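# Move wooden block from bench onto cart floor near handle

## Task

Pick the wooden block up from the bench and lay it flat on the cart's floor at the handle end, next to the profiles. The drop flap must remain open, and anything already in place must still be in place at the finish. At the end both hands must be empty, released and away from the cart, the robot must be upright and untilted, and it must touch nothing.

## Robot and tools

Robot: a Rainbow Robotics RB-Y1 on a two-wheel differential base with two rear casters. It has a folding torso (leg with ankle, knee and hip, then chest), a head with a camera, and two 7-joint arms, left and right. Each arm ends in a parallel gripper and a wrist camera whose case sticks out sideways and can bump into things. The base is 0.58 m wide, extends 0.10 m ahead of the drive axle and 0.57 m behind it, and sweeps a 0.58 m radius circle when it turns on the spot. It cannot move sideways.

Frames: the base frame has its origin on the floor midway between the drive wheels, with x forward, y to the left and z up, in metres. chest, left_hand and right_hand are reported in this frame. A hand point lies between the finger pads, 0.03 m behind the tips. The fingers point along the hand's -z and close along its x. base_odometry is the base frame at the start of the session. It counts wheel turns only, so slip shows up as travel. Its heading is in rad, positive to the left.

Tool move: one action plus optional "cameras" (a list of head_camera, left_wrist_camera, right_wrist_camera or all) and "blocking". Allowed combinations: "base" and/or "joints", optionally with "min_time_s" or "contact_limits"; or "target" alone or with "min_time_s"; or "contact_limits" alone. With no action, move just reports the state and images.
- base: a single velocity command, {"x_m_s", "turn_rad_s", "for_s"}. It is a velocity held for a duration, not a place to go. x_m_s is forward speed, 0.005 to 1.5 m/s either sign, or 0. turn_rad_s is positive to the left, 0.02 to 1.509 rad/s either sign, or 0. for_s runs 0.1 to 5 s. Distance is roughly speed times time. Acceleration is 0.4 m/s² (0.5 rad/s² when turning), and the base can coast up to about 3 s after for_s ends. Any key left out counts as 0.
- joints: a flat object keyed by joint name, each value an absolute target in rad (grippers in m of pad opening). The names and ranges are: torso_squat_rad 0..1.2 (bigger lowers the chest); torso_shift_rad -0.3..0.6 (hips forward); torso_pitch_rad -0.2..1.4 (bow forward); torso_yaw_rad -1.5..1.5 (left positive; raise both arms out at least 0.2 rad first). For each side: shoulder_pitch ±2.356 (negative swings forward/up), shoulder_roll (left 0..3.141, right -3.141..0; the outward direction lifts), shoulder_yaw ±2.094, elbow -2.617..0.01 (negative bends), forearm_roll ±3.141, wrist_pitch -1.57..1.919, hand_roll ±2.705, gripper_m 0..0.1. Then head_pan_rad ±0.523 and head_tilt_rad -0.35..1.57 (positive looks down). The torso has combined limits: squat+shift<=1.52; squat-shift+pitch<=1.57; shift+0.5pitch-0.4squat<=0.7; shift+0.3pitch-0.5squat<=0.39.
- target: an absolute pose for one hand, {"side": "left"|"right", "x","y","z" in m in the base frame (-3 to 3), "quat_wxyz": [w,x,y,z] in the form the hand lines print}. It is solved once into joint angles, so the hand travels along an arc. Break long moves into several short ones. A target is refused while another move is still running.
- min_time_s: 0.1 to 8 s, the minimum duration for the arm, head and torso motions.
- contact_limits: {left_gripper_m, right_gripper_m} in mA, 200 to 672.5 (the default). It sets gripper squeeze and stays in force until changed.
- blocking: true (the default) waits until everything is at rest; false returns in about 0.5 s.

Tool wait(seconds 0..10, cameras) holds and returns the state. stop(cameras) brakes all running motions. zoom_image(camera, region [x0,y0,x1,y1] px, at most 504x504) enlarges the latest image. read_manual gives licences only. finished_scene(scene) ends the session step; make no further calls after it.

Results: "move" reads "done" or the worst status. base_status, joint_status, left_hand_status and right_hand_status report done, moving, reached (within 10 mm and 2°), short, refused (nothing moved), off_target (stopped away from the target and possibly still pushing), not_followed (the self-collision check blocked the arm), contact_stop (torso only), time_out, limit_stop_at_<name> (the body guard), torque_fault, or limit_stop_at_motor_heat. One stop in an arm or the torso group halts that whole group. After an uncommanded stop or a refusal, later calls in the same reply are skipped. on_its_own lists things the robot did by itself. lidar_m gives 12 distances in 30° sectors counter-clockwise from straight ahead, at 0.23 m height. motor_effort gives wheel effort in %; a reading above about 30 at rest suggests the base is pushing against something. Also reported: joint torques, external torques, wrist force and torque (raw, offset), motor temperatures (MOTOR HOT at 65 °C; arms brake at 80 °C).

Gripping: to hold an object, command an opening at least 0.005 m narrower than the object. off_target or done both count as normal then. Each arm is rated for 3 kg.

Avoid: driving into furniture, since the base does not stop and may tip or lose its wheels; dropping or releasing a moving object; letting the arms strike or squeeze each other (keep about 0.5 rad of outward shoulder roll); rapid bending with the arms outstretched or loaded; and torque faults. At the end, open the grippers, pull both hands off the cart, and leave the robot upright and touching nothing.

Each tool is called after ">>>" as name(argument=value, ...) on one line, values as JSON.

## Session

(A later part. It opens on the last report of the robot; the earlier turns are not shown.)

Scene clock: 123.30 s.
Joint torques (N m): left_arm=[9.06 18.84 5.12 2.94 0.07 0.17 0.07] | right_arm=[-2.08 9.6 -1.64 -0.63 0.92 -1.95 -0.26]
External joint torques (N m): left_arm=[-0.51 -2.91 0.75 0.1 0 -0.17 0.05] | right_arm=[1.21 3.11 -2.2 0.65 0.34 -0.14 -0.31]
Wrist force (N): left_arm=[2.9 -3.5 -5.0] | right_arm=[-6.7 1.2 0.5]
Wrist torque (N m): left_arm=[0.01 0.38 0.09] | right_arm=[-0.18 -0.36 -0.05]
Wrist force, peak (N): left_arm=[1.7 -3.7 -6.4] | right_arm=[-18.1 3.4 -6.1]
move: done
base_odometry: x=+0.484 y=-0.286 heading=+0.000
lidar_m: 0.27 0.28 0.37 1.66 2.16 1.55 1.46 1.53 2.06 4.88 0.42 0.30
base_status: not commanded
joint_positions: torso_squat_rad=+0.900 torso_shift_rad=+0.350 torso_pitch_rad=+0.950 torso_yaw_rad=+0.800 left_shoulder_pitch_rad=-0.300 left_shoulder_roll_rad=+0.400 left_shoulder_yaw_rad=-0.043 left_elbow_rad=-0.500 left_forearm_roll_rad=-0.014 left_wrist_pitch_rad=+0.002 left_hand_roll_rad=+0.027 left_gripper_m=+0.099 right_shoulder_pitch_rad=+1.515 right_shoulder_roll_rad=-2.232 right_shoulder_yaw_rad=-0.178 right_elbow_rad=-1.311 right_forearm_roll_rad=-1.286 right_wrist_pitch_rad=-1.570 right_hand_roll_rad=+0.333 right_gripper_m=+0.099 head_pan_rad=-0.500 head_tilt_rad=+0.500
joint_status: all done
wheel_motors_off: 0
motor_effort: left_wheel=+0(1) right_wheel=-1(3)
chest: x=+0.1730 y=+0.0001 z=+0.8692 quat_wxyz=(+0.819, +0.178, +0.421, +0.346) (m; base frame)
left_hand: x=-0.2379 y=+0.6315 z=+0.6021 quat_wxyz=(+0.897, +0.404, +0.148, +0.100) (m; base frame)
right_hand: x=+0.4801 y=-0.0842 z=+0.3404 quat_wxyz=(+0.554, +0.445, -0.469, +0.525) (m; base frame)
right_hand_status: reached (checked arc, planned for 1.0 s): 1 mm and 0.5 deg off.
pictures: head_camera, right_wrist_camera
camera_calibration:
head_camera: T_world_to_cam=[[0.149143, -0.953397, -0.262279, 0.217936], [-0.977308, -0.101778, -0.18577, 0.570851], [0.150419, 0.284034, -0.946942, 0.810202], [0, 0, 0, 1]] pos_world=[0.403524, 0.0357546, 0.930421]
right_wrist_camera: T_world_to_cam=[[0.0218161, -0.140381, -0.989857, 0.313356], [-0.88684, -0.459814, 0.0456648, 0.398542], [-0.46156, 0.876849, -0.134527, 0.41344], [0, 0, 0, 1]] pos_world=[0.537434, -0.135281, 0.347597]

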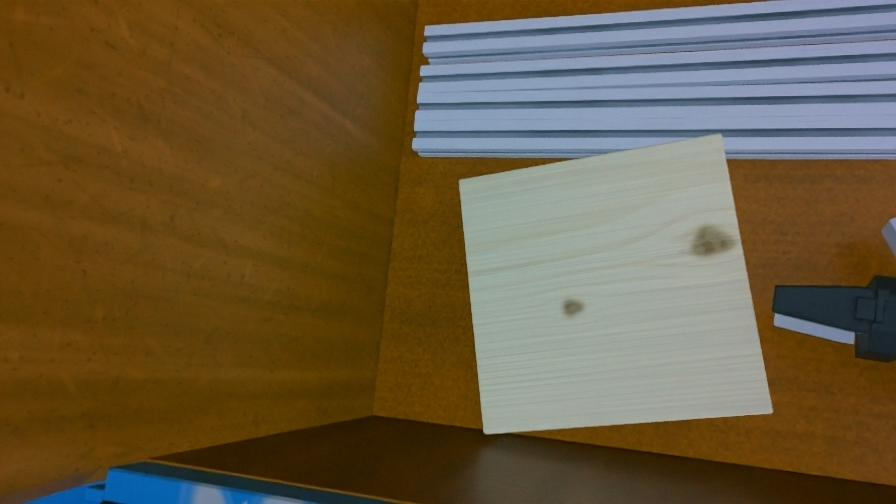

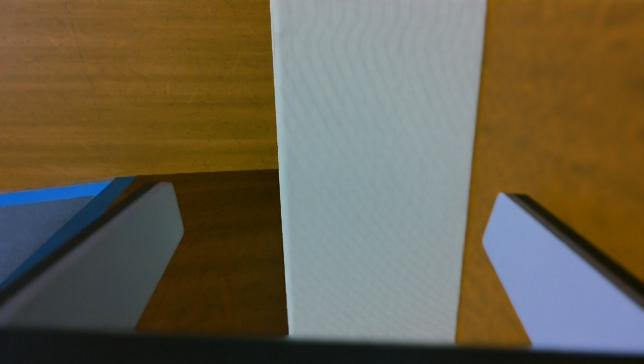

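>>> move(target={"side":"right","x":0.475,"y":-0.115,"z":0.36,"quat_wxyz":[0.5524,0.4463,-0.4718,0.5225]}, min_time_s=0.8, cameras=["head_camera"])

>>> zoom_image(camera="head_camera", region=[400, 90, 800, 450])

>>> move(joints={"torso_squat_rad":0.35,"torso_shift_rad":0.2}, min_time_s=3)

>>> move(target={"side":"right","x":0.46,"y":-0.1,"z":0.78,"quat_wxyz":[0.5524,0.4463,-0.4718,0.5225]}, min_time_s=1.5, cameras=["head_camera"])

>>> zoom_image(camera="head_camera", region=[400, 90, 840, 450])

Scene clock: 128.43 s.
Joint torques (N m): left_arm=[8.86 18.94 5.26 2.76 -0.04 0.13 -0.07] | right_arm=[-3.59 9.36 -1.55 -1.7 0.46 -1.8 -0.28]
External joint torques (N m): left_arm=[-0.72 -2.8 0.89 -0.07 -0.12 -0.21 -0.09] | right_arm=[-2.03 2.33 -2.29 -0.49 -0.11 0.01 -0.33]
Wrist force (N): left_arm=[1.6 -4.4 -4.7] | right_arm=[-6.6 1.0 0.2]
Wrist torque (N m): left_arm=[0.14 0.22 0.09] | right_arm=[-0.14 -0.33 -0.07]
Wrist force, peak (N): left_arm=[2.4 -3.3 -6.4] | right_arm=[-7.6 1.0 0.2]
move: done
base_odometry: x=+0.484 y=-0.286 heading=+0.000
lidar_m: 0.26 0.28 0.38 1.65 2.17 1.54 1.46 1.53 2.04 4.89 0.43 0.29
base_status: not commanded
joint_positions: torso_squat_rad=+0.900 torso_shift_rad=+0.350 torso_pitch_rad=+0.950 torso_yaw_rad=+0.800 left_shoulder_pitch_rad=-0.300 left_shoulder_roll_rad=+0.400 left_shoulder_yaw_rad=-0.043 left_elbow_rad=-0.500 left_forearm_roll_rad=-0.014 left_wrist_pitch_rad=+0.002 left_hand_roll_rad=+0.027 left_gripper_m=+0.099 right_shoulder_pitch_rad=+1.463 right_shoulder_roll_rad=-2.094 right_shoulder_yaw_rad=-0.182 right_elbow_rad=-1.346 right_forearm_roll_rad=-1.143 right_wrist_pitch_rad=-1.562 right_hand_roll_rad=+0.323 right_gripper_m=+0.099 head_pan_rad=-0.500 head_tilt_rad=+0.500
joint_status: all done
wheel_motors_off: 0
motor_effort: left_wheel=+0(1) right_wheel=-1(2)
chest: x=+0.1730 y=+0.0001 z=+0.8692 quat_wxyz=(+0.819, +0.178, +0.421, +0.346) (m; base frame)
left_hand: x=-0.2379 y=+0.6315 z=+0.6021 quat_wxyz=(+0.897, +0.404, +0.148, +0.100) (m; base frame)
right_hand: x=+0.4745 y=-0.1150 z=+0.3595 quat_wxyz=(+0.552, +0.447, -0.472, +0.522) (m; base frame)
right_hand_status: reached (checked arc, planned for 0.8 s): 1 mm and 0.1 deg off.
pictures: head_camera
camera_calibration:
head_camera: T_world_to_cam=[[0.14913, -0.953424, -0.262189, 0.217858], [-0.977309, -0.101783, -0.185761, 0.570843], [0.150422, 0.283943, -0.946969, 0.810228], [0, 0, 0, 1]] pos_world=[0.403524, 0.0357548, 0.930421]

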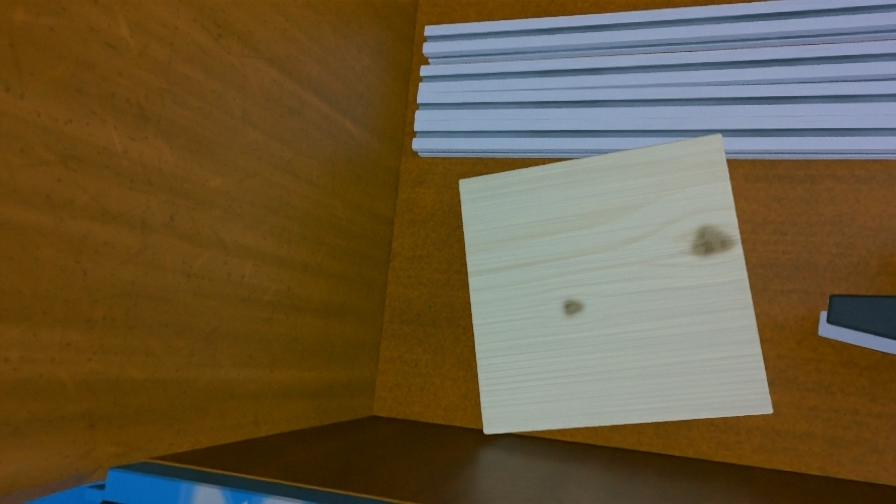

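Scaled by 1.260 from the camera's 896x504 image, which has a finer 1280x720 frame.

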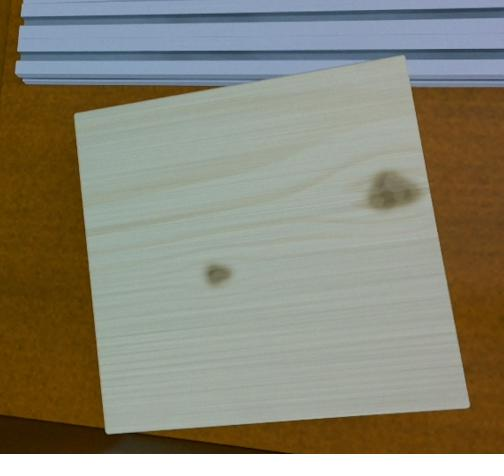

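Scene clock: 131.73 s.
Joint torques (N m): left_arm=[8.86 18.8 5.41 2.95 0.06 0.21 0.05] | right_arm=[-3.09 9.5 -1.18 -1.53 0.45 -1.84 -0.33]
External joint torques (N m): left_arm=[-0.71 -2.94 1.03 0.11 -0.02 -0.13 0.02] | right_arm=[-1.52 2.48 -1.92 -0.32 -0.12 -0.03 -0.38]
Wrist force (N): left_arm=[1.8 -3.1 -5.9] | right_arm=[-7.3 0.9 0.5]
Wrist torque (N m): left_arm=[-0.01 0.20 0.06] | right_arm=[-0.16 -0.39 -0.05]
Wrist force, peak (N): left_arm=[1.9 -3.9 -6.4] | right_arm=[-7.5 1.1 -0.1]
move: done
base_odometry: x=+0.484 y=-0.286 heading=+0.000
lidar_m: 0.27 0.28 0.37 1.65 2.16 1.54 1.46 1.54 2.04 4.89 0.42 0.29
base_status: not commanded
joint_positions: torso_squat_rad=+0.350 torso_shift_rad=+0.200 torso_pitch_rad=+0.950 torso_yaw_rad=+0.800 left_shoulder_pitch_rad=-0.300 left_shoulder_roll_rad=+0.400 left_shoulder_yaw_rad=-0.043 left_elbow_rad=-0.500 left_forearm_roll_rad=-0.014 left_wrist_pitch_rad=+0.002 left_hand_roll_rad=+0.027 left_gripper_m=+0.099 right_shoulder_pitch_rad=+1.463 right_shoulder_roll_rad=-2.094 right_shoulder_yaw_rad=-0.182 right_elbow_rad=-1.346 right_forearm_roll_rad=-1.143 right_wrist_pitch_rad=-1.562 right_hand_roll_rad=+0.323 right_gripper_m=+0.099 head_pan_rad=-0.500 head_tilt_rad=+0.500
joint_status: all done
wheel_motors_off: 0
motor_effort: left_wheel=+0(1) right_wheel=+1(3)
chest: x=+0.1543 y=+0.0001 z=+1.1049 quat_wxyz=(+0.819, +0.178, +0.421, +0.346) (m; base frame)
left_hand: x=-0.2565 y=+0.6316 z=+0.8377 quat_wxyz=(+0.897, +0.404, +0.148, +0.100) (m; base frame)
right_hand: x=+0.4560 y=-0.1149 z=+0.5953 quat_wxyz=(+0.552, +0.447, -0.472, +0.522) (m; base frame)
pictures: none

Scene clock: 133.57 s.
Joint torques (N m): left_arm=[8.9 18.86 5.42 2.9 -0.13 0.15 -0.01] | right_arm=[3.99 13.83 -4.55 -3.73 -0.37 -2.08 -0.11]
External joint torques (N m): left_arm=[-0.67 -2.88 1.04 0.06 -0.21 -0.19 -0.03] | right_arm=[0.81 2.28 -0.82 -0.4 -0.29 -0.19 -0.16]
Wrist force (N): left_arm=[1.5 -3.2 -5.2] | right_arm=[-6.7 0.8 -0.2]
Wrist torque (N m): left_arm=[-0.03 0.22 0.07] | right_arm=[-0.18 -0.33 -0.03]
Wrist force, peak (N): left_arm=[1.7 -4.0 -6.1] | right_arm=[-7.4 0.0 0.3]
move: done
base_odometry: x=+0.484 y=-0.286 heading=+0.000
lidar_m: 0.26 0.28 0.37 1.65 2.15 1.54 1.47 1.54 2.03 4.86 0.42 0.29
base_status: not commanded
joint_positions: torso_squat_rad=+0.350 torso_shift_rad=+0.200 torso_pitch_rad=+0.950 torso_yaw_rad=+0.800 left_shoulder_pitch_rad=-0.300 left_shoulder_roll_rad=+0.400 left_shoulder_yaw_rad=-0.043 left_elbow_rad=-0.500 left_forearm_roll_rad=-0.014 left_wrist_pitch_rad=+0.002 left_hand_roll_rad=+0.027 left_gripper_m=+0.099 right_shoulder_pitch_rad=+1.750 right_shoulder_roll_rad=-1.165 right_shoulder_yaw_rad=-1.169 right_elbow_rad=-2.173 right_forearm_roll_rad=-0.437 right_wrist_pitch_rad=-0.956 right_hand_roll_rad=-0.119 right_gripper_m=+0.099 head_pan_rad=-0.500 head_tilt_rad=+0.500
joint_status: all done
wheel_motors_off: 0
motor_effort: left_wheel=+0(1) right_wheel=+2(3)
chest: x=+0.1543 y=+0.0001 z=+1.1049 quat_wxyz=(+0.819, +0.178, +0.421, +0.346) (m; base frame)
left_hand: x=-0.2565 y=+0.6316 z=+0.8377 quat_wxyz=(+0.897, +0.404, +0.148, +0.100) (m; base frame)
right_hand: x=+0.4600 y=-0.1000 z=+0.7800 quat_wxyz=(+0.552, +0.446, -0.472, +0.522) (m; base frame)
right_hand_status: reached (checked arc, planned for 1.5 s): 0 mm and 0.1 deg off.
pictures: head_camera
camera_calibration:
head_camera: T_world_to_cam=[[0.149193, -0.953425, -0.262149, 0.282495], [-0.977269, -0.101792, -0.185965, 0.596603], [0.150619, 0.283935, -0.94694, 1.0362], [0, 0, 0, 1]] pos_world=[0.384824, 0.0358548, 1.16622]

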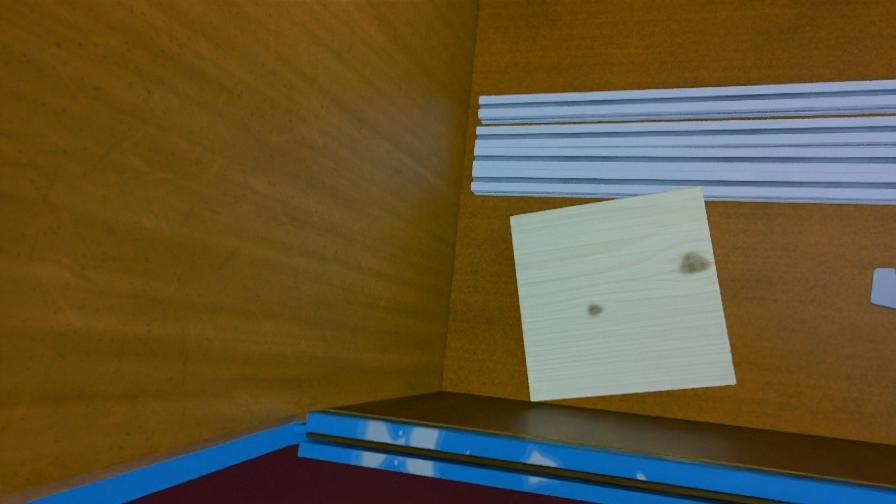

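Scaled by 1.145 from the camera's 896x504 image, which has a finer 1280x720 frame.

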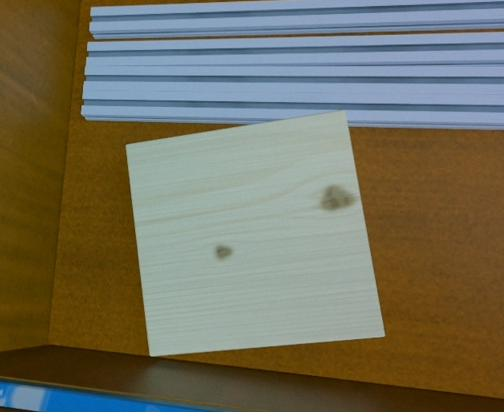

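>>> move(base={"x_m_s":-0.3,"for_s":1.8}, cameras=["head_camera"])

>>> finished_scene(scene=2)

Scene clock: 137.63 s.
Joint torques (N m): left_arm=[9.02 18.74 5.45 2.83 -0.07 0.12 -0.02] | right_arm=[4.04 13.94 -4.35 -3.53 -0.34 -2.04 0.03]
External joint torques (N m): left_arm=[-0.54 -3 1.07 0 -0.15 -0.22 -0.05] | right_arm=[0.86 2.4 -0.62 -0.2 -0.26 -0.14 -0.02]
Wrist force (N): left_arm=[1.4 -3.8 -5.3] | right_arm=[-6.6 0.5 0.5]
Wrist torque (N m): left_arm=[0.07 0.15 0.08] | right_arm=[-0.13 -0.30 -0.05]
Wrist force, peak (N): left_arm=[2.2 -4.2 -6.1] | right_arm=[-7.4 0.7 0.2]
move: done
base_odometry: x=-0.056 y=-0.286 heading=-0.002
lidar_m: 0.80 0.84 1.84 4.20 1.38 0.98 0.92 0.97 1.31 3.25 1.25 0.85
base_status: done (sent for 1.8 of 1.8 s)
joint_positions: torso_squat_rad=+0.350 torso_shift_rad=+0.200 torso_pitch_rad=+0.950 torso_yaw_rad=+0.800 left_shoulder_pitch_rad=-0.300 left_shoulder_roll_rad=+0.400 left_shoulder_yaw_rad=-0.043 left_elbow_rad=-0.500 left_forearm_roll_rad=-0.014 left_wrist_pitch_rad=+0.002 left_hand_roll_rad=+0.027 left_gripper_m=+0.099 right_shoulder_pitch_rad=+1.750 right_shoulder_roll_rad=-1.165 right_shoulder_yaw_rad=-1.169 right_elbow_rad=-2.173 right_forearm_roll_rad=-0.437 right_wrist_pitch_rad=-0.956 right_hand_roll_rad=-0.119 right_gripper_m=+0.099 head_pan_rad=-0.500 head_tilt_rad=+0.500
joint_status: not commanded
wheel_motors_off: 0
motor_effort: left_wheel=-19(29) right_wheel=+17(34)
chest: x=+0.1543 y=+0.0001 z=+1.1049 quat_wxyz=(+0.819, +0.178, +0.421, +0.346) (m; base frame)
left_hand: x=-0.2564 y=+0.6316 z=+0.8377 quat_wxyz=(+0.897, +0.404, +0.148, +0.100) (m; base frame)
right_hand: x=+0.4600 y=-0.1000 z=+0.7800 quat_wxyz=(+0.552, +0.446, -0.472, +0.522) (m; base frame)
pictures: head_camera
camera_calibration:
head_camera: T_world_to_cam=[[0.149193, -0.953425, -0.262149, 0.2824], [-0.977269, -0.101792, -0.185965, 0.596593], [0.150619, 0.283935, -0.94694, 1.03623], [0, 0, 0, 1]] pos_world=[0.384824, 0.0357548, 1.16622]

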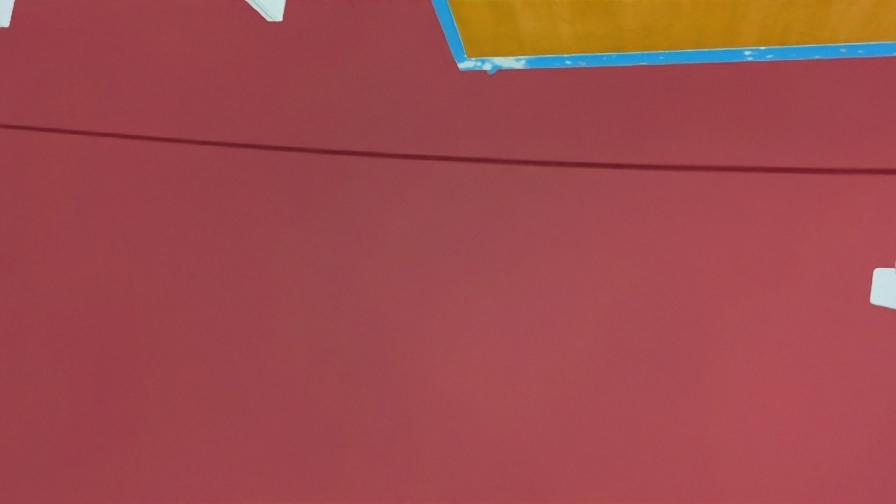

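The scene is finished: the task was done.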